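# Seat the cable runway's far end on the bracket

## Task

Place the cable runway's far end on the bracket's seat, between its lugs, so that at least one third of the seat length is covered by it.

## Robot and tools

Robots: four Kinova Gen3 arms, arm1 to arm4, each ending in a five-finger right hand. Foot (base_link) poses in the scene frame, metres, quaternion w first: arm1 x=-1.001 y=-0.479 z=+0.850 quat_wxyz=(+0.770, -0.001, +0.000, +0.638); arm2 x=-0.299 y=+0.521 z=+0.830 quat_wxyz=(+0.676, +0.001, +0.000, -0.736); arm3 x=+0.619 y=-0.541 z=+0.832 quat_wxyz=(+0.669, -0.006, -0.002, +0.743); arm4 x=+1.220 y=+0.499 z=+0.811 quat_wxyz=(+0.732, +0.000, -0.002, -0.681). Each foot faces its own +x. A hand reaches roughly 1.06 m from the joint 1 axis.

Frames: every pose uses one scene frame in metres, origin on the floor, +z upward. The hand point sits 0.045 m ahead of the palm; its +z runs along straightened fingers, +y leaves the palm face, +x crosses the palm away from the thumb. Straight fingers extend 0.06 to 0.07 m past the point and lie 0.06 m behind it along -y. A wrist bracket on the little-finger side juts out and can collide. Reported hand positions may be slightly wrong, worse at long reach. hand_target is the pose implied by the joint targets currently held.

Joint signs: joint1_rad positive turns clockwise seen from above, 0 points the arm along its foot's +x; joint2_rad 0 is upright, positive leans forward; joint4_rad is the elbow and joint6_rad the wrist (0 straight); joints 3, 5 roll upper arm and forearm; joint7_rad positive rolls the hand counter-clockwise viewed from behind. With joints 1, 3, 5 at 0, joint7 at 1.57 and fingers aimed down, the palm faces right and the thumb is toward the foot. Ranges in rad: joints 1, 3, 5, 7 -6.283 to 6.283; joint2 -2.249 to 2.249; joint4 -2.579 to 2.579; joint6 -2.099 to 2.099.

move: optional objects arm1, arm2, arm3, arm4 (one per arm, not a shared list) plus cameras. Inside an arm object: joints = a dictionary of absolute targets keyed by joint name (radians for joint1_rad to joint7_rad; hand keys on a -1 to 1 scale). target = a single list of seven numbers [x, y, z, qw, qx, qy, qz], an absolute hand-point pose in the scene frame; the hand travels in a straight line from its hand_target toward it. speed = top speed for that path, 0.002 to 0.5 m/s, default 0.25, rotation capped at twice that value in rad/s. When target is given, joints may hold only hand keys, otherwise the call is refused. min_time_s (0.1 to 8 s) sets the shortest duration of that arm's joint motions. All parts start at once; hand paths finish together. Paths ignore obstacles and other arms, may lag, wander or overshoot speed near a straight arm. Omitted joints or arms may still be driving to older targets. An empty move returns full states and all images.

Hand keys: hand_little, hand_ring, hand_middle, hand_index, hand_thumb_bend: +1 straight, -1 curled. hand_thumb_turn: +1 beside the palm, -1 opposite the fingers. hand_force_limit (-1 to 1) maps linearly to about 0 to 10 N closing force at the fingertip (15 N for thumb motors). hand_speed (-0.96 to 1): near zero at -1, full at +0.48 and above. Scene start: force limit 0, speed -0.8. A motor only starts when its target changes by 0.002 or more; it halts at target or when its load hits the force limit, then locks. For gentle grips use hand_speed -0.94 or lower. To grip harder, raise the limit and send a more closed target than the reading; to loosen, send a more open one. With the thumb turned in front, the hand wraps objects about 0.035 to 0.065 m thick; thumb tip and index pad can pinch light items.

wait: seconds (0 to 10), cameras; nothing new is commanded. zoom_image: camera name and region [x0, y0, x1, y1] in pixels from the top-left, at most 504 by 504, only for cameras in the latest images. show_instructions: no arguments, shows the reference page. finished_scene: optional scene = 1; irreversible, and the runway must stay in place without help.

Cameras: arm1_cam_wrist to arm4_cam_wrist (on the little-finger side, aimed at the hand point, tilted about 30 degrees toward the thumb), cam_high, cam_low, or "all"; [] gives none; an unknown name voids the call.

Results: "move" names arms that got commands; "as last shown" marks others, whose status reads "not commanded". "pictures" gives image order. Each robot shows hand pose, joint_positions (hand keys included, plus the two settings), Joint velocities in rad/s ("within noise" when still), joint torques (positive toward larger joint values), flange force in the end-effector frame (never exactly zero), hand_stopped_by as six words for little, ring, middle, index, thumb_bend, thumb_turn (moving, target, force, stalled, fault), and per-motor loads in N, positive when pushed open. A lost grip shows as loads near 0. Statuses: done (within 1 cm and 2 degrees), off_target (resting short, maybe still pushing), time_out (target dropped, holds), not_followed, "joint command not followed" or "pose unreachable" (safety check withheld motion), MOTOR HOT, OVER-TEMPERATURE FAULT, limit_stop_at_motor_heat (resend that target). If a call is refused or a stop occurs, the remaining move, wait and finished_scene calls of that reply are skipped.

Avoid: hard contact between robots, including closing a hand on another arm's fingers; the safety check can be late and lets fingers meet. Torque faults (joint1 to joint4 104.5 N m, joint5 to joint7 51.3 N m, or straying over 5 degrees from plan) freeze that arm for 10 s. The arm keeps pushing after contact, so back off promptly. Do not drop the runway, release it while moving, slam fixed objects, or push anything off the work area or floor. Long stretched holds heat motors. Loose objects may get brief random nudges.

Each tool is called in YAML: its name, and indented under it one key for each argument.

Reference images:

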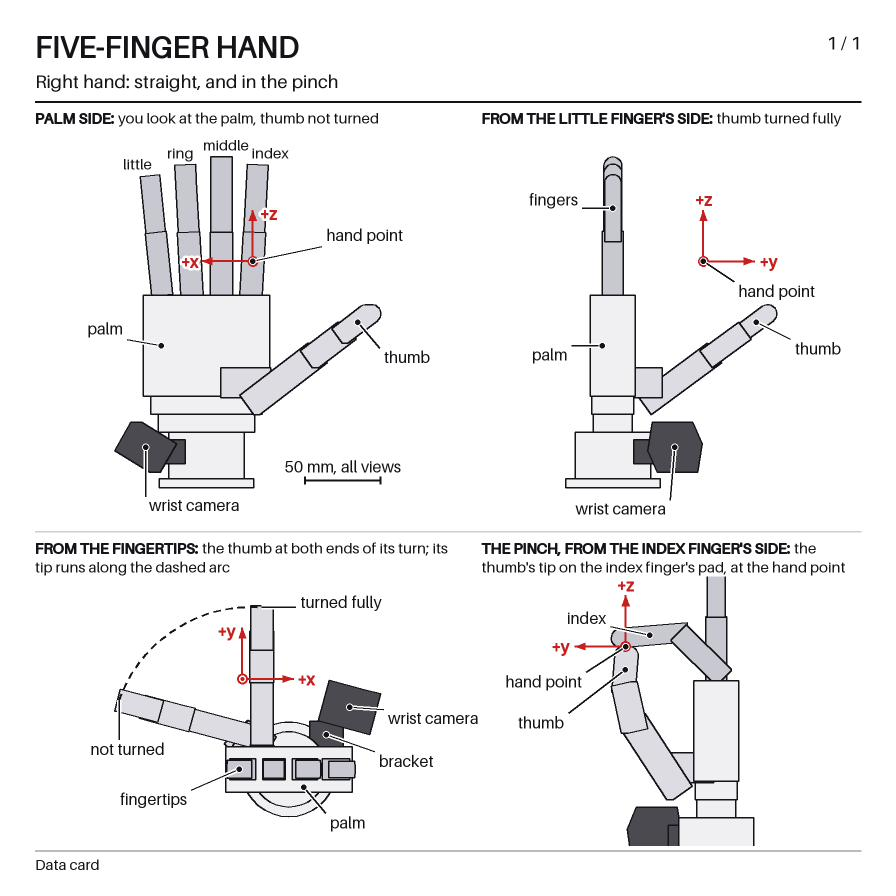

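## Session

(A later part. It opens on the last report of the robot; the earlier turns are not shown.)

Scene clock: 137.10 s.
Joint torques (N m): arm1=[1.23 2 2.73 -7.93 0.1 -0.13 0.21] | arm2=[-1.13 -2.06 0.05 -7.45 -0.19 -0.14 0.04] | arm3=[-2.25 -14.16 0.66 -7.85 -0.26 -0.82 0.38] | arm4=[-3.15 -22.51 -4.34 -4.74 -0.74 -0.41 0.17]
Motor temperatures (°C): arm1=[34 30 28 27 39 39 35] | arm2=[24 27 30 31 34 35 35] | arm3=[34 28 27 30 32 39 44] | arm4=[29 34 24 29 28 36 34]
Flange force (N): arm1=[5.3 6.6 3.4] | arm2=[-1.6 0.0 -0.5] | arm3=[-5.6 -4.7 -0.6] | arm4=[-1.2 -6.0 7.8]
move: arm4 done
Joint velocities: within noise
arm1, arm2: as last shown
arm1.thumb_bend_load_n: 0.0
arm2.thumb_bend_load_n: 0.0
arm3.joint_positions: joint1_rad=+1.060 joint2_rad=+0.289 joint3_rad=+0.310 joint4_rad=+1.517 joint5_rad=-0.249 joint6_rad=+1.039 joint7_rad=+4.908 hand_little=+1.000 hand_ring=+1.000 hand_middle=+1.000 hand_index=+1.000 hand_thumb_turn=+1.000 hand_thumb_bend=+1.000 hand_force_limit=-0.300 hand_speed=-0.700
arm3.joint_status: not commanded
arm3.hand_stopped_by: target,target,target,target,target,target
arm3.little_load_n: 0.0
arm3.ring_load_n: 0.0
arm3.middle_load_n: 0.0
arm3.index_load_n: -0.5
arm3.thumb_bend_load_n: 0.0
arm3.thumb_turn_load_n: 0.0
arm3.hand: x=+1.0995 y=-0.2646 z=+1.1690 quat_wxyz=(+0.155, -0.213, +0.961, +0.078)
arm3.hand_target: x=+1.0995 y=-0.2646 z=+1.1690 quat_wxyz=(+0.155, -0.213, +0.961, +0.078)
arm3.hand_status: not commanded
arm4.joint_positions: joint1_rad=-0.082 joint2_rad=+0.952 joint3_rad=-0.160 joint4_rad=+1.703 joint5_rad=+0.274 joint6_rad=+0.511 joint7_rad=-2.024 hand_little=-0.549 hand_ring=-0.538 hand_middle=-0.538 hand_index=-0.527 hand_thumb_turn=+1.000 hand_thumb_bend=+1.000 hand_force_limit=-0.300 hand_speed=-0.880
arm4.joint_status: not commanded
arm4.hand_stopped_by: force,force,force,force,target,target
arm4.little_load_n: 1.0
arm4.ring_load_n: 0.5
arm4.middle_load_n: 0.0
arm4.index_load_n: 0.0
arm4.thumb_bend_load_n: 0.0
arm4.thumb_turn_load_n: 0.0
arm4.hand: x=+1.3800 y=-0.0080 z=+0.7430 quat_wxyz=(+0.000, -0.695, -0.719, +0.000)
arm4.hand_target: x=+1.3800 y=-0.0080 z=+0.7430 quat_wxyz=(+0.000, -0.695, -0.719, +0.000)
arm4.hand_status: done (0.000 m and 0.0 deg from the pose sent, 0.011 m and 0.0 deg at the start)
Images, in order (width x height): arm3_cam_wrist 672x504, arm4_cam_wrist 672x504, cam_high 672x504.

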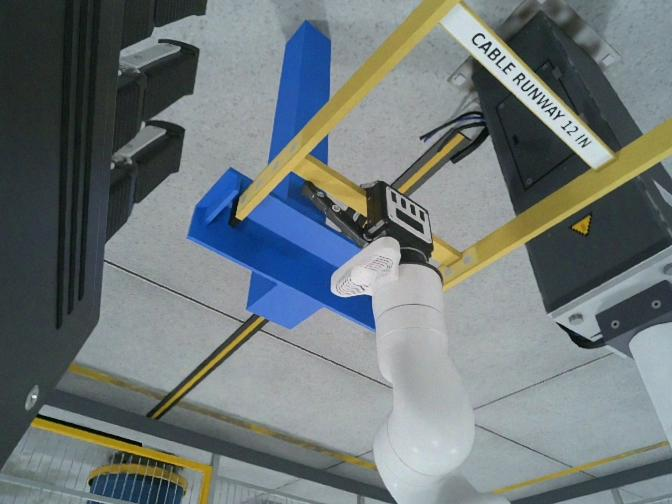

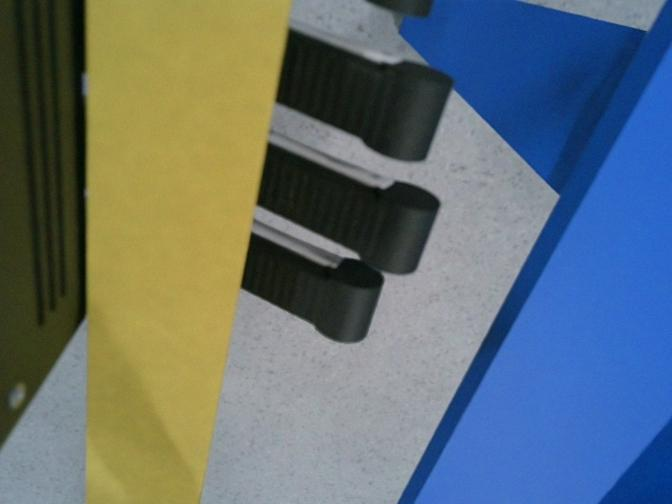

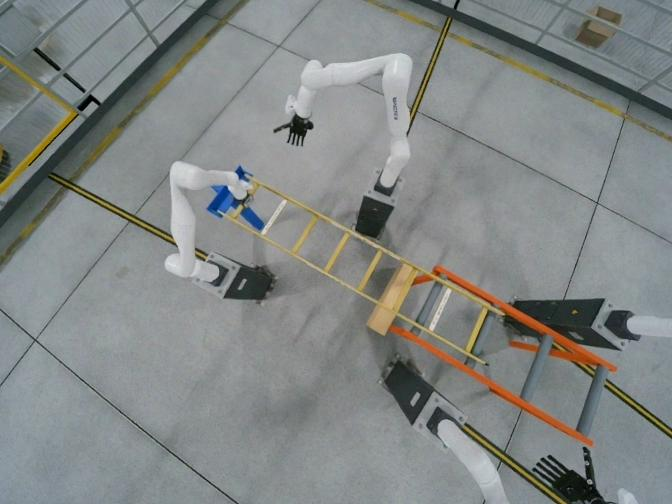

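move:
  arm4: {"target": [1.375, -0.008, 0.743, 0, 0.6947, 0.7193, 0], "speed": 0.03}

move:
  arm4: {"joints": {"hand_index": 1, "hand_middle": 1, "hand_ring": 1, "hand_little": 1, "hand_speed": -0.75}}
  cameras: ["arm4_cam_wrist"]

move:
  arm4: {"target": [1.360, -0.008, 0.745, 0, 0.6947, 0.7193, 0], "speed": 0.05}
  cameras: ["arm4_cam_wrist"]

Scene clock: 138.50 s.
Joint torques (N m): arm1=[1.21 2.05 2.7 -7.99 0.07 -0.1 0.21] | arm2=[-1.15 -2.09 0.17 -7.45 -0.21 -0.21 0.01] | arm3=[-2.19 -14.13 0.66 -7.92 -0.25 -0.83 0.42] | arm4=[-0.22 -20.89 -0.77 -3.66 0.23 0.44 0.37]
Motor temperatures (°C): arm1=[34 30 28 27 39 39 35] | arm2=[24 27 30 31 34 35 35] | arm3=[34 28 27 30 32 39 44] | arm4=[29 34 24 29 28 36 34]
Flange force (N): arm1=[5.4 6.4 3.7] | arm2=[-1.5 0.2 -0.8] | arm3=[-5.3 -4.4 -0.6] | arm4=[-1.2 0.4 5.0]
move: arm4 done
Joint velocities: within noise
arm1, arm2, arm3: as last shown
arm3.middle_load_n: -0.5
arm3.index_load_n: 0.0
arm3.thumb_bend_load_n: -0.5
arm4.joint_positions: joint1_rad=-0.072 joint2_rad=+0.951 joint3_rad=-0.161 joint4_rad=+1.707 joint5_rad=+0.276 joint6_rad=+0.509 joint7_rad=-2.016 hand_little=-0.549 hand_ring=-0.538 hand_middle=-0.538 hand_index=-0.527 hand_thumb_turn=+1.000 hand_thumb_bend=+1.000 hand_force_limit=-0.300 hand_speed=-0.880
arm4.joint_status: not commanded
arm4.hand_stopped_by: force,force,force,force,target,target
arm4.little_load_n: 2.0
arm4.ring_load_n: 1.0
arm4.middle_load_n: 0.0
arm4.index_load_n: 0.0
arm4.thumb_bend_load_n: 0.0
arm4.thumb_turn_load_n: 0.0
arm4.hand: x=+1.3750 y=-0.0080 z=+0.7430 quat_wxyz=(+0.000, -0.695, -0.719, +0.000)
arm4.hand_target: x=+1.3750 y=-0.0080 z=+0.7430 quat_wxyz=(+0.000, -0.695, -0.719, +0.000)
arm4.hand_status: done (0.000 m and 0.0 deg from the pose sent, 0.005 m and 0.0 deg at the start)
pictures: none

Scene clock: 141.23 s.
Joint torques (N m): arm1=[1.19 2.03 2.68 -7.96 0.1 -0.15 0.21] | arm2=[-1.12 -2.15 0.15 -7.52 -0.19 -0.16 0.05] | arm3=[-2.26 -14.09 0.65 -7.93 -0.26 -0.92 0.42] | arm4=[-1.26 -19.67 -1.8 -3.42 -0.05 0.15 0.25]
Motor temperatures (°C): arm1=[34 30 28 27 39 39 35] | arm2=[24 27 30 31 34 35 35] | arm3=[34 28 27 30 32 38 44] | arm4=[29 34 24 29 28 36 34]
Flange force (N): arm1=[5.3 6.4 3.5] | arm2=[-1.6 0.3 -0.4] | arm3=[-5.3 -4.6 -0.9] | arm4=[-1.6 -1.9 2.3]
move: arm4 done
Joint velocities: within noise
arm1, arm2, arm3: as last shown
arm2.ring_load_n: -0.5
arm3.middle_load_n: 0.0
arm3.thumb_bend_load_n: 0.0
arm4.joint_positions: joint1_rad=-0.072 joint2_rad=+0.951 joint3_rad=-0.161 joint4_rad=+1.707 joint5_rad=+0.276 joint6_rad=+0.509 joint7_rad=-2.016 hand_little=+1.000 hand_ring=+1.000 hand_middle=+1.000 hand_index=+1.000 hand_thumb_turn=+1.000 hand_thumb_bend=+1.000 hand_force_limit=-0.300 hand_speed=-0.750
arm4.joint_status: all done
arm4.hand_stopped_by: target,target,target,target,target,target
arm4.little_load_n: 0.0
arm4.ring_load_n: 0.0
arm4.middle_load_n: 0.0
arm4.index_load_n: 0.0
arm4.thumb_bend_load_n: 0.0
arm4.thumb_turn_load_n: 0.0
arm4.hand: x=+1.3750 y=-0.0080 z=+0.7430 quat_wxyz=(+0.000, -0.695, -0.719, +0.000)
arm4.hand_target: x=+1.3750 y=-0.0080 z=+0.7430 quat_wxyz=(+0.000, -0.695, -0.719, +0.000)
arm4.hand_status: not commanded
Images, in order (width x height): arm4_cam_wrist 672x504.

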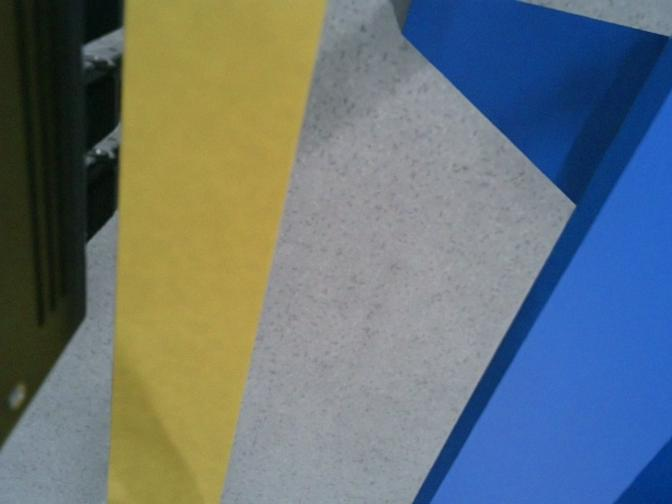

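Scene clock: 142.20 s.
Joint torques (N m): arm1=[1.2 2.04 2.79 -7.98 0.1 -0.12 0.21] | arm2=[-1.14 -2.1 0.08 -7.4 -0.24 -0.19 0.06] | arm3=[-2.32 -14.18 0.73 -7.81 -0.31 -0.86 0.41] | arm4=[-1.24 -19.6 -1.72 -3.44 -0.06 0.1 0.25]
Motor temperatures (°C): arm1=[34 30 28 27 39 39 35] | arm2=[24 27 30 31 34 35 35] | arm3=[34 28 27 30 32 38 44] | arm4=[29 34 24 29 28 36 34]
Flange force (N): arm1=[5.5 6.7 3.6] | arm2=[-1.7 0.1 -0.9] | arm3=[-5.9 -4.7 -0.8] | arm4=[-1.5 -2.0 2.2]
move: arm4 done
Joint velocities: within noise
arm1, arm2, arm3: as last shown
arm2.ring_load_n: 0.0
arm4.joint_positions: joint1_rad=-0.039 joint2_rad=+0.944 joint3_rad=-0.164 joint4_rad=+1.717 joint5_rad=+0.281 joint6_rad=+0.506 joint7_rad=-1.992 hand_little=+1.000 hand_ring=+1.000 hand_middle=+1.000 hand_index=+1.000 hand_thumb_turn=+1.000 hand_thumb_bend=+1.000 hand_force_limit=-0.300 hand_speed=-0.750
arm4.joint_status: not commanded
arm4.hand_stopped_by: target,target,target,target,target,target
arm4.little_load_n: 0.0
arm4.ring_load_n: 0.0
arm4.middle_load_n: 0.0
arm4.index_load_n: 0.0
arm4.thumb_bend_load_n: 0.0
arm4.thumb_turn_load_n: 0.5
arm4.hand: x=+1.3600 y=-0.0080 z=+0.7450 quat_wxyz=(+0.000, -0.695, -0.719, +0.000)
arm4.hand_target: x=+1.3600 y=-0.0080 z=+0.7450 quat_wxyz=(+0.000, -0.695, -0.719, +0.000)
arm4.hand_status: done (0.000 m and 0.0 deg from the pose sent, 0.015 m and 0.0 deg at the start)
Images, in order (width x height): arm4_cam_wrist 672x504.

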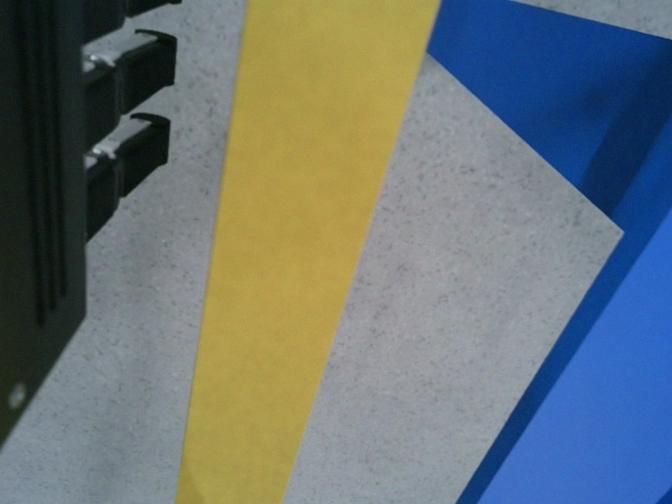

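move:
  arm4: {"target": [1.355, -0.005, 0.95, 0, 0.7071, 0.7071, 0], "speed": 0.2}

move:
  arm4: {"target": [1.30, 0.22, 1.15, 0, 0.7071, 0.7071, 0], "speed": 0.3}
  cameras: ["arm3_cam_wrist", "arm4_cam_wrist", "cam_high", "cam_low"]

zoom_image:
  camera: "arm3_cam_wrist"
  region: [170, 150, 450, 350]

zoom_image:
  camera: "cam_high"
  region: [195, 155, 275, 235]

Scene clock: 144.27 s.
Joint torques (N m): arm1=[1.19 2.02 2.74 -7.98 0.06 -0.14 0.2] | arm2=[-1.07 -2.14 0.07 -7.6 -0.16 -0.23 0.02] | arm3=[-2.22 -14.06 0.63 -7.82 -0.3 -0.83 0.39] | arm4=[-1.15 -17.26 -1.86 -6.21 -0.04 0.15 0.25]
Motor temperatures (°C): arm1=[34 30 28 27 39 39 35] | arm2=[24 27 30 31 34 35 35] | arm3=[34 28 27 30 32 38 44] | arm4=[29 34 24 29 28 36 34]
Flange force (N): arm1=[5.4 6.5 3.5] | arm2=[-1.5 0.0 -0.3] | arm3=[-5.5 -4.5 -0.8] | arm4=[-2.4 -1.6 1.4]
move: arm4 done
Joint velocities: within noise
arm1, arm2, arm3: as last shown
arm4.joint_positions: joint1_rad=+0.022 joint2_rad=+0.570 joint3_rad=-0.247 joint4_rad=+1.621 joint5_rad=+0.163 joint6_rad=+0.973 joint7_rad=-1.923 hand_little=+1.000 hand_ring=+1.000 hand_middle=+1.000 hand_index=+1.000 hand_thumb_turn=+1.000 hand_thumb_bend=+1.000 hand_force_limit=-0.300 hand_speed=-0.750
arm4.joint_status: not commanded
arm4.hand_stopped_by: target,target,target,target,target,target
arm4.little_load_n: 0.0
arm4.ring_load_n: 0.0
arm4.middle_load_n: 0.0
arm4.index_load_n: 0.0
arm4.thumb_bend_load_n: 0.0
arm4.thumb_turn_load_n: 0.0
arm4.hand: x=+1.3550 y=-0.0050 z=+0.9500 quat_wxyz=(+0.000, -0.707, -0.707, +0.000)
arm4.hand_target: x=+1.3550 y=-0.0050 z=+0.9500 quat_wxyz=(+0.000, -0.707, -0.707, +0.000)
arm4.hand_status: done (0.000 m and 0.0 deg from the pose sent, 0.205 m and 2.0 deg at the start)
pictures: none

Scene clock: 145.97 s.
Joint torques (N m): arm1=[1.18 2.02 2.72 -7.99 0.1 -0.14 0.24] | arm2=[-1.16 -2.08 0.13 -7.46 -0.22 -0.13 0.01] | arm3=[-2.14 -14.09 0.61 -7.83 -0.27 -0.88 0.43] | arm4=[-1.23 -5.61 -0.81 -7.66 -0.06 0.15 0.22]
Motor temperatures (°C): arm1=[34 30 28 27 39 39 35] | arm2=[24 27 30 31 34 35 35] | arm3=[34 28 27 30 32 38 44] | arm4=[29 34 24 29 28 36 34]
Flange force (N): arm1=[5.4 6.6 3.6] | arm2=[-1.6 0.1 -0.5] | arm3=[-5.6 -4.3 -0.9] | arm4=[-1.8 -3.0 -0.2]
move: arm4 done
Joint velocities: within noise
arm1.joint_positions: joint1_rad=+0.234 joint2_rad=-0.473 joint3_rad=-0.108 joint4_rad=+1.553 joint5_rad=-0.068 joint6_rad=+1.935 joint7_rad=-2.101 hand_little=+1.000 hand_ring=+1.000 hand_middle=+1.000 hand_index=+1.000 hand_thumb_turn=+1.000 hand_thumb_bend=+1.000 hand_force_limit=+0.000 hand_speed=-0.800
arm1.joint_status: not commanded
arm1.hand_stopped_by: target,target,target,target,target,target
arm1.little_load_n: 0.0
arm1.ring_load_n: 0.0
arm1.middle_load_n: 0.0
arm1.index_load_n: 0.0
arm1.thumb_bend_load_n: 0.0
arm1.thumb_turn_load_n: 0.0
arm1.hand: x=-0.9853 y=-0.2932 z=+1.3443 quat_wxyz=(-0.035, +0.364, -0.929, -0.051)
arm1.hand_target: x=-0.9853 y=-0.2932 z=+1.3443 quat_wxyz=(-0.035, +0.364, -0.929, -0.051)
arm1.hand_status: not commanded
arm2.joint_positions: joint1_rad=+0.361 joint2_rad=-0.330 joint3_rad=-0.078 joint4_rad=+1.476 joint5_rad=-0.045 joint6_rad=+1.954 joint7_rad=-1.764 hand_little=+1.000 hand_ring=+1.000 hand_middle=+1.000 hand_index=+1.000 hand_thumb_turn=+1.000 hand_thumb_bend=+1.000 hand_force_limit=+0.000 hand_speed=-0.800
arm2.joint_status: not commanded
arm2.hand_stopped_by: target,target,target,target,target,target
arm2.little_load_n: 0.0
arm2.ring_load_n: 0.0
arm2.middle_load_n: 0.0
arm2.index_load_n: 0.0
arm2.thumb_bend_load_n: 0.0
arm2.thumb_turn_load_n: 0.0
arm2.hand: x=-0.3291 y=+0.3136 z=+1.3230 quat_wxyz=(-0.019, -0.871, -0.490, +0.009)
arm2.hand_target: x=-0.3291 y=+0.3136 z=+1.3230 quat_wxyz=(-0.019, -0.871, -0.490, +0.009)
arm2.hand_status: not commanded
arm3: as last shown
arm3.thumb_bend_load_n: -0.5
arm4.joint_positions: joint1_rad=+0.176 joint2_rad=-0.143 joint3_rad=-0.241 joint4_rad=+1.843 joint5_rad=-0.032 joint6_rad=+1.441 joint7_rad=-1.700 hand_little=+1.000 hand_ring=+1.000 hand_middle=+1.000 hand_index=+1.000 hand_thumb_turn=+1.000 hand_thumb_bend=+1.000 hand_force_limit=-0.300 hand_speed=-0.750
arm4.joint_status: not commanded
arm4.hand_stopped_by: target,target,target,target,target,target
arm4.little_load_n: 0.0
arm4.ring_load_n: 0.0
arm4.middle_load_n: 0.0
arm4.index_load_n: 0.0
arm4.thumb_bend_load_n: 0.0
arm4.thumb_turn_load_n: 0.0
arm4.hand: x=+1.3000 y=+0.2200 z=+1.1500 quat_wxyz=(+0.000, -0.707, -0.707, +0.000)
arm4.hand_target: x=+1.3000 y=+0.2200 z=+1.1500 quat_wxyz=(+0.000, -0.707, -0.707, +0.000)
arm4.hand_status: done (0.000 m and 0.0 deg from the pose sent, 0.306 m and 0.0 deg at the start)
Images, in order (width x height): arm3_cam_wrist 672x504, arm4_cam_wrist 672x504, cam_high 672x504, cam_low 672x504.

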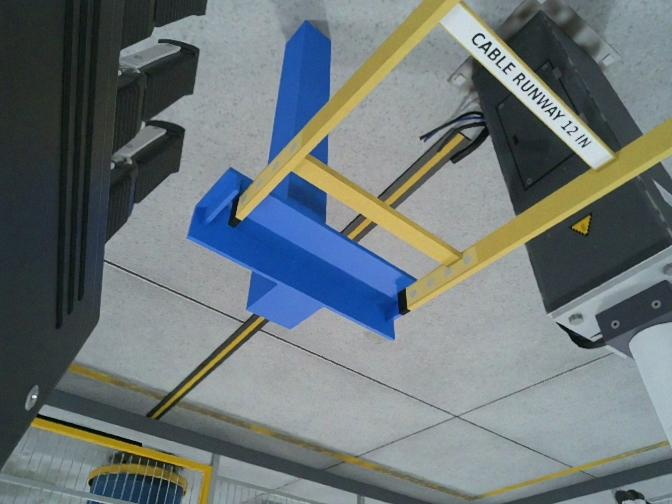

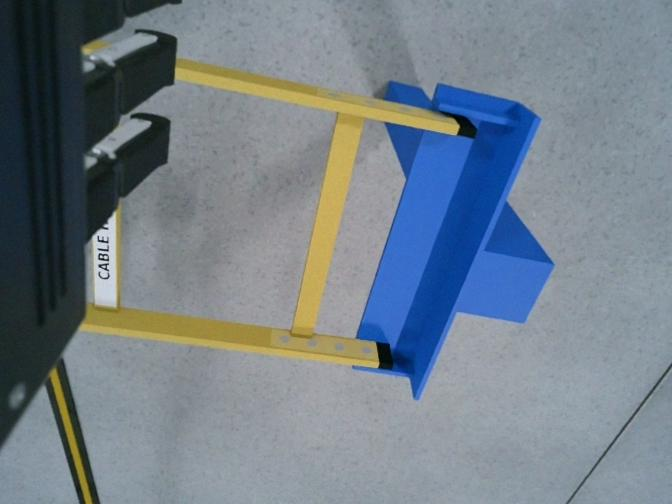

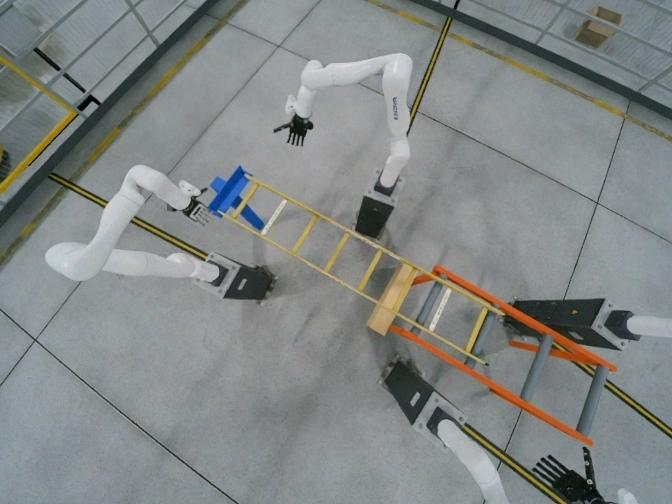

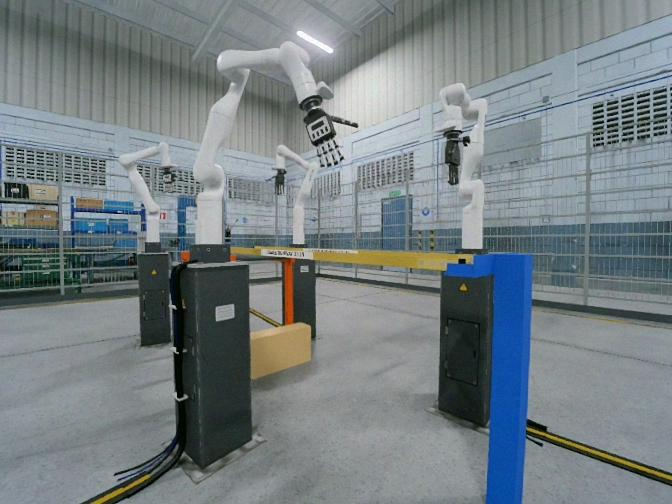

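Scaled by 1.800 from the camera's image (finer frame: 960x720).

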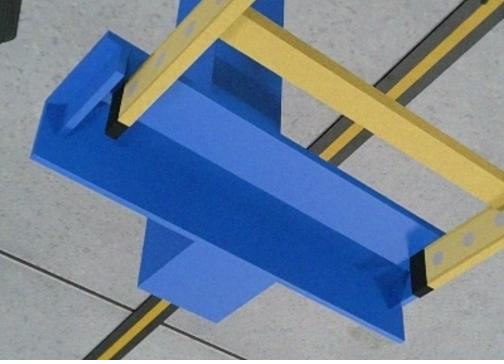

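Scaled by 6.300 from the camera's image (finer frame: 960x720).

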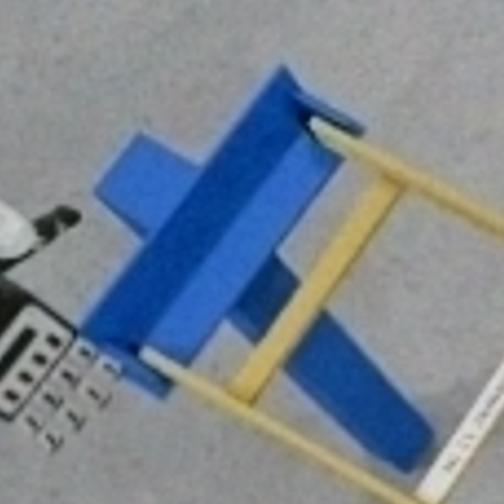

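zoom_image:
  camera: "arm4_cam_wrist"
  region: [330, 60, 560, 410]

zoom_image:
  camera: "arm4_cam_wrist"
  region: [400, 70, 560, 190]

zoom_image:
  camera: "arm4_cam_wrist"
  region: [330, 300, 490, 420]

Scaled by 1.440 from the camera's image (finer frame: 960x720).

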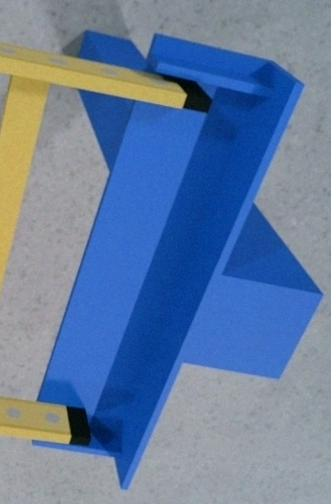

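Scaled by 3.150 from the camera's image (finer frame: 960x720).

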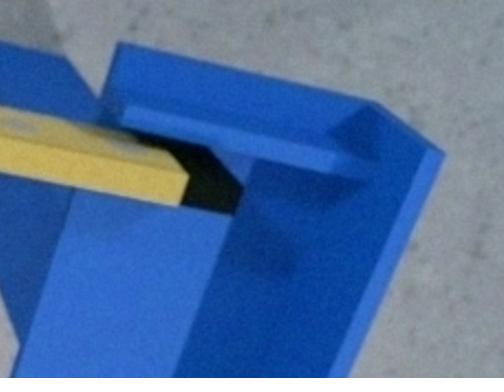

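Scaled by 3.150 from the camera's image (finer frame: 960x720).

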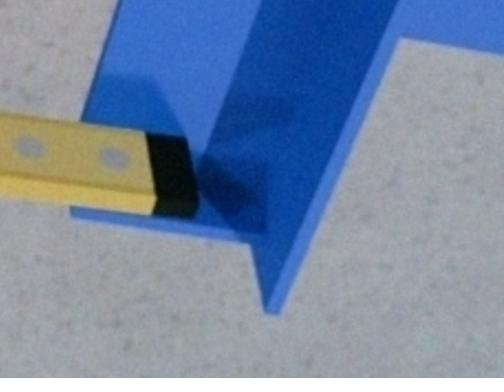

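finished_scene:

The scene is finished: the task was done.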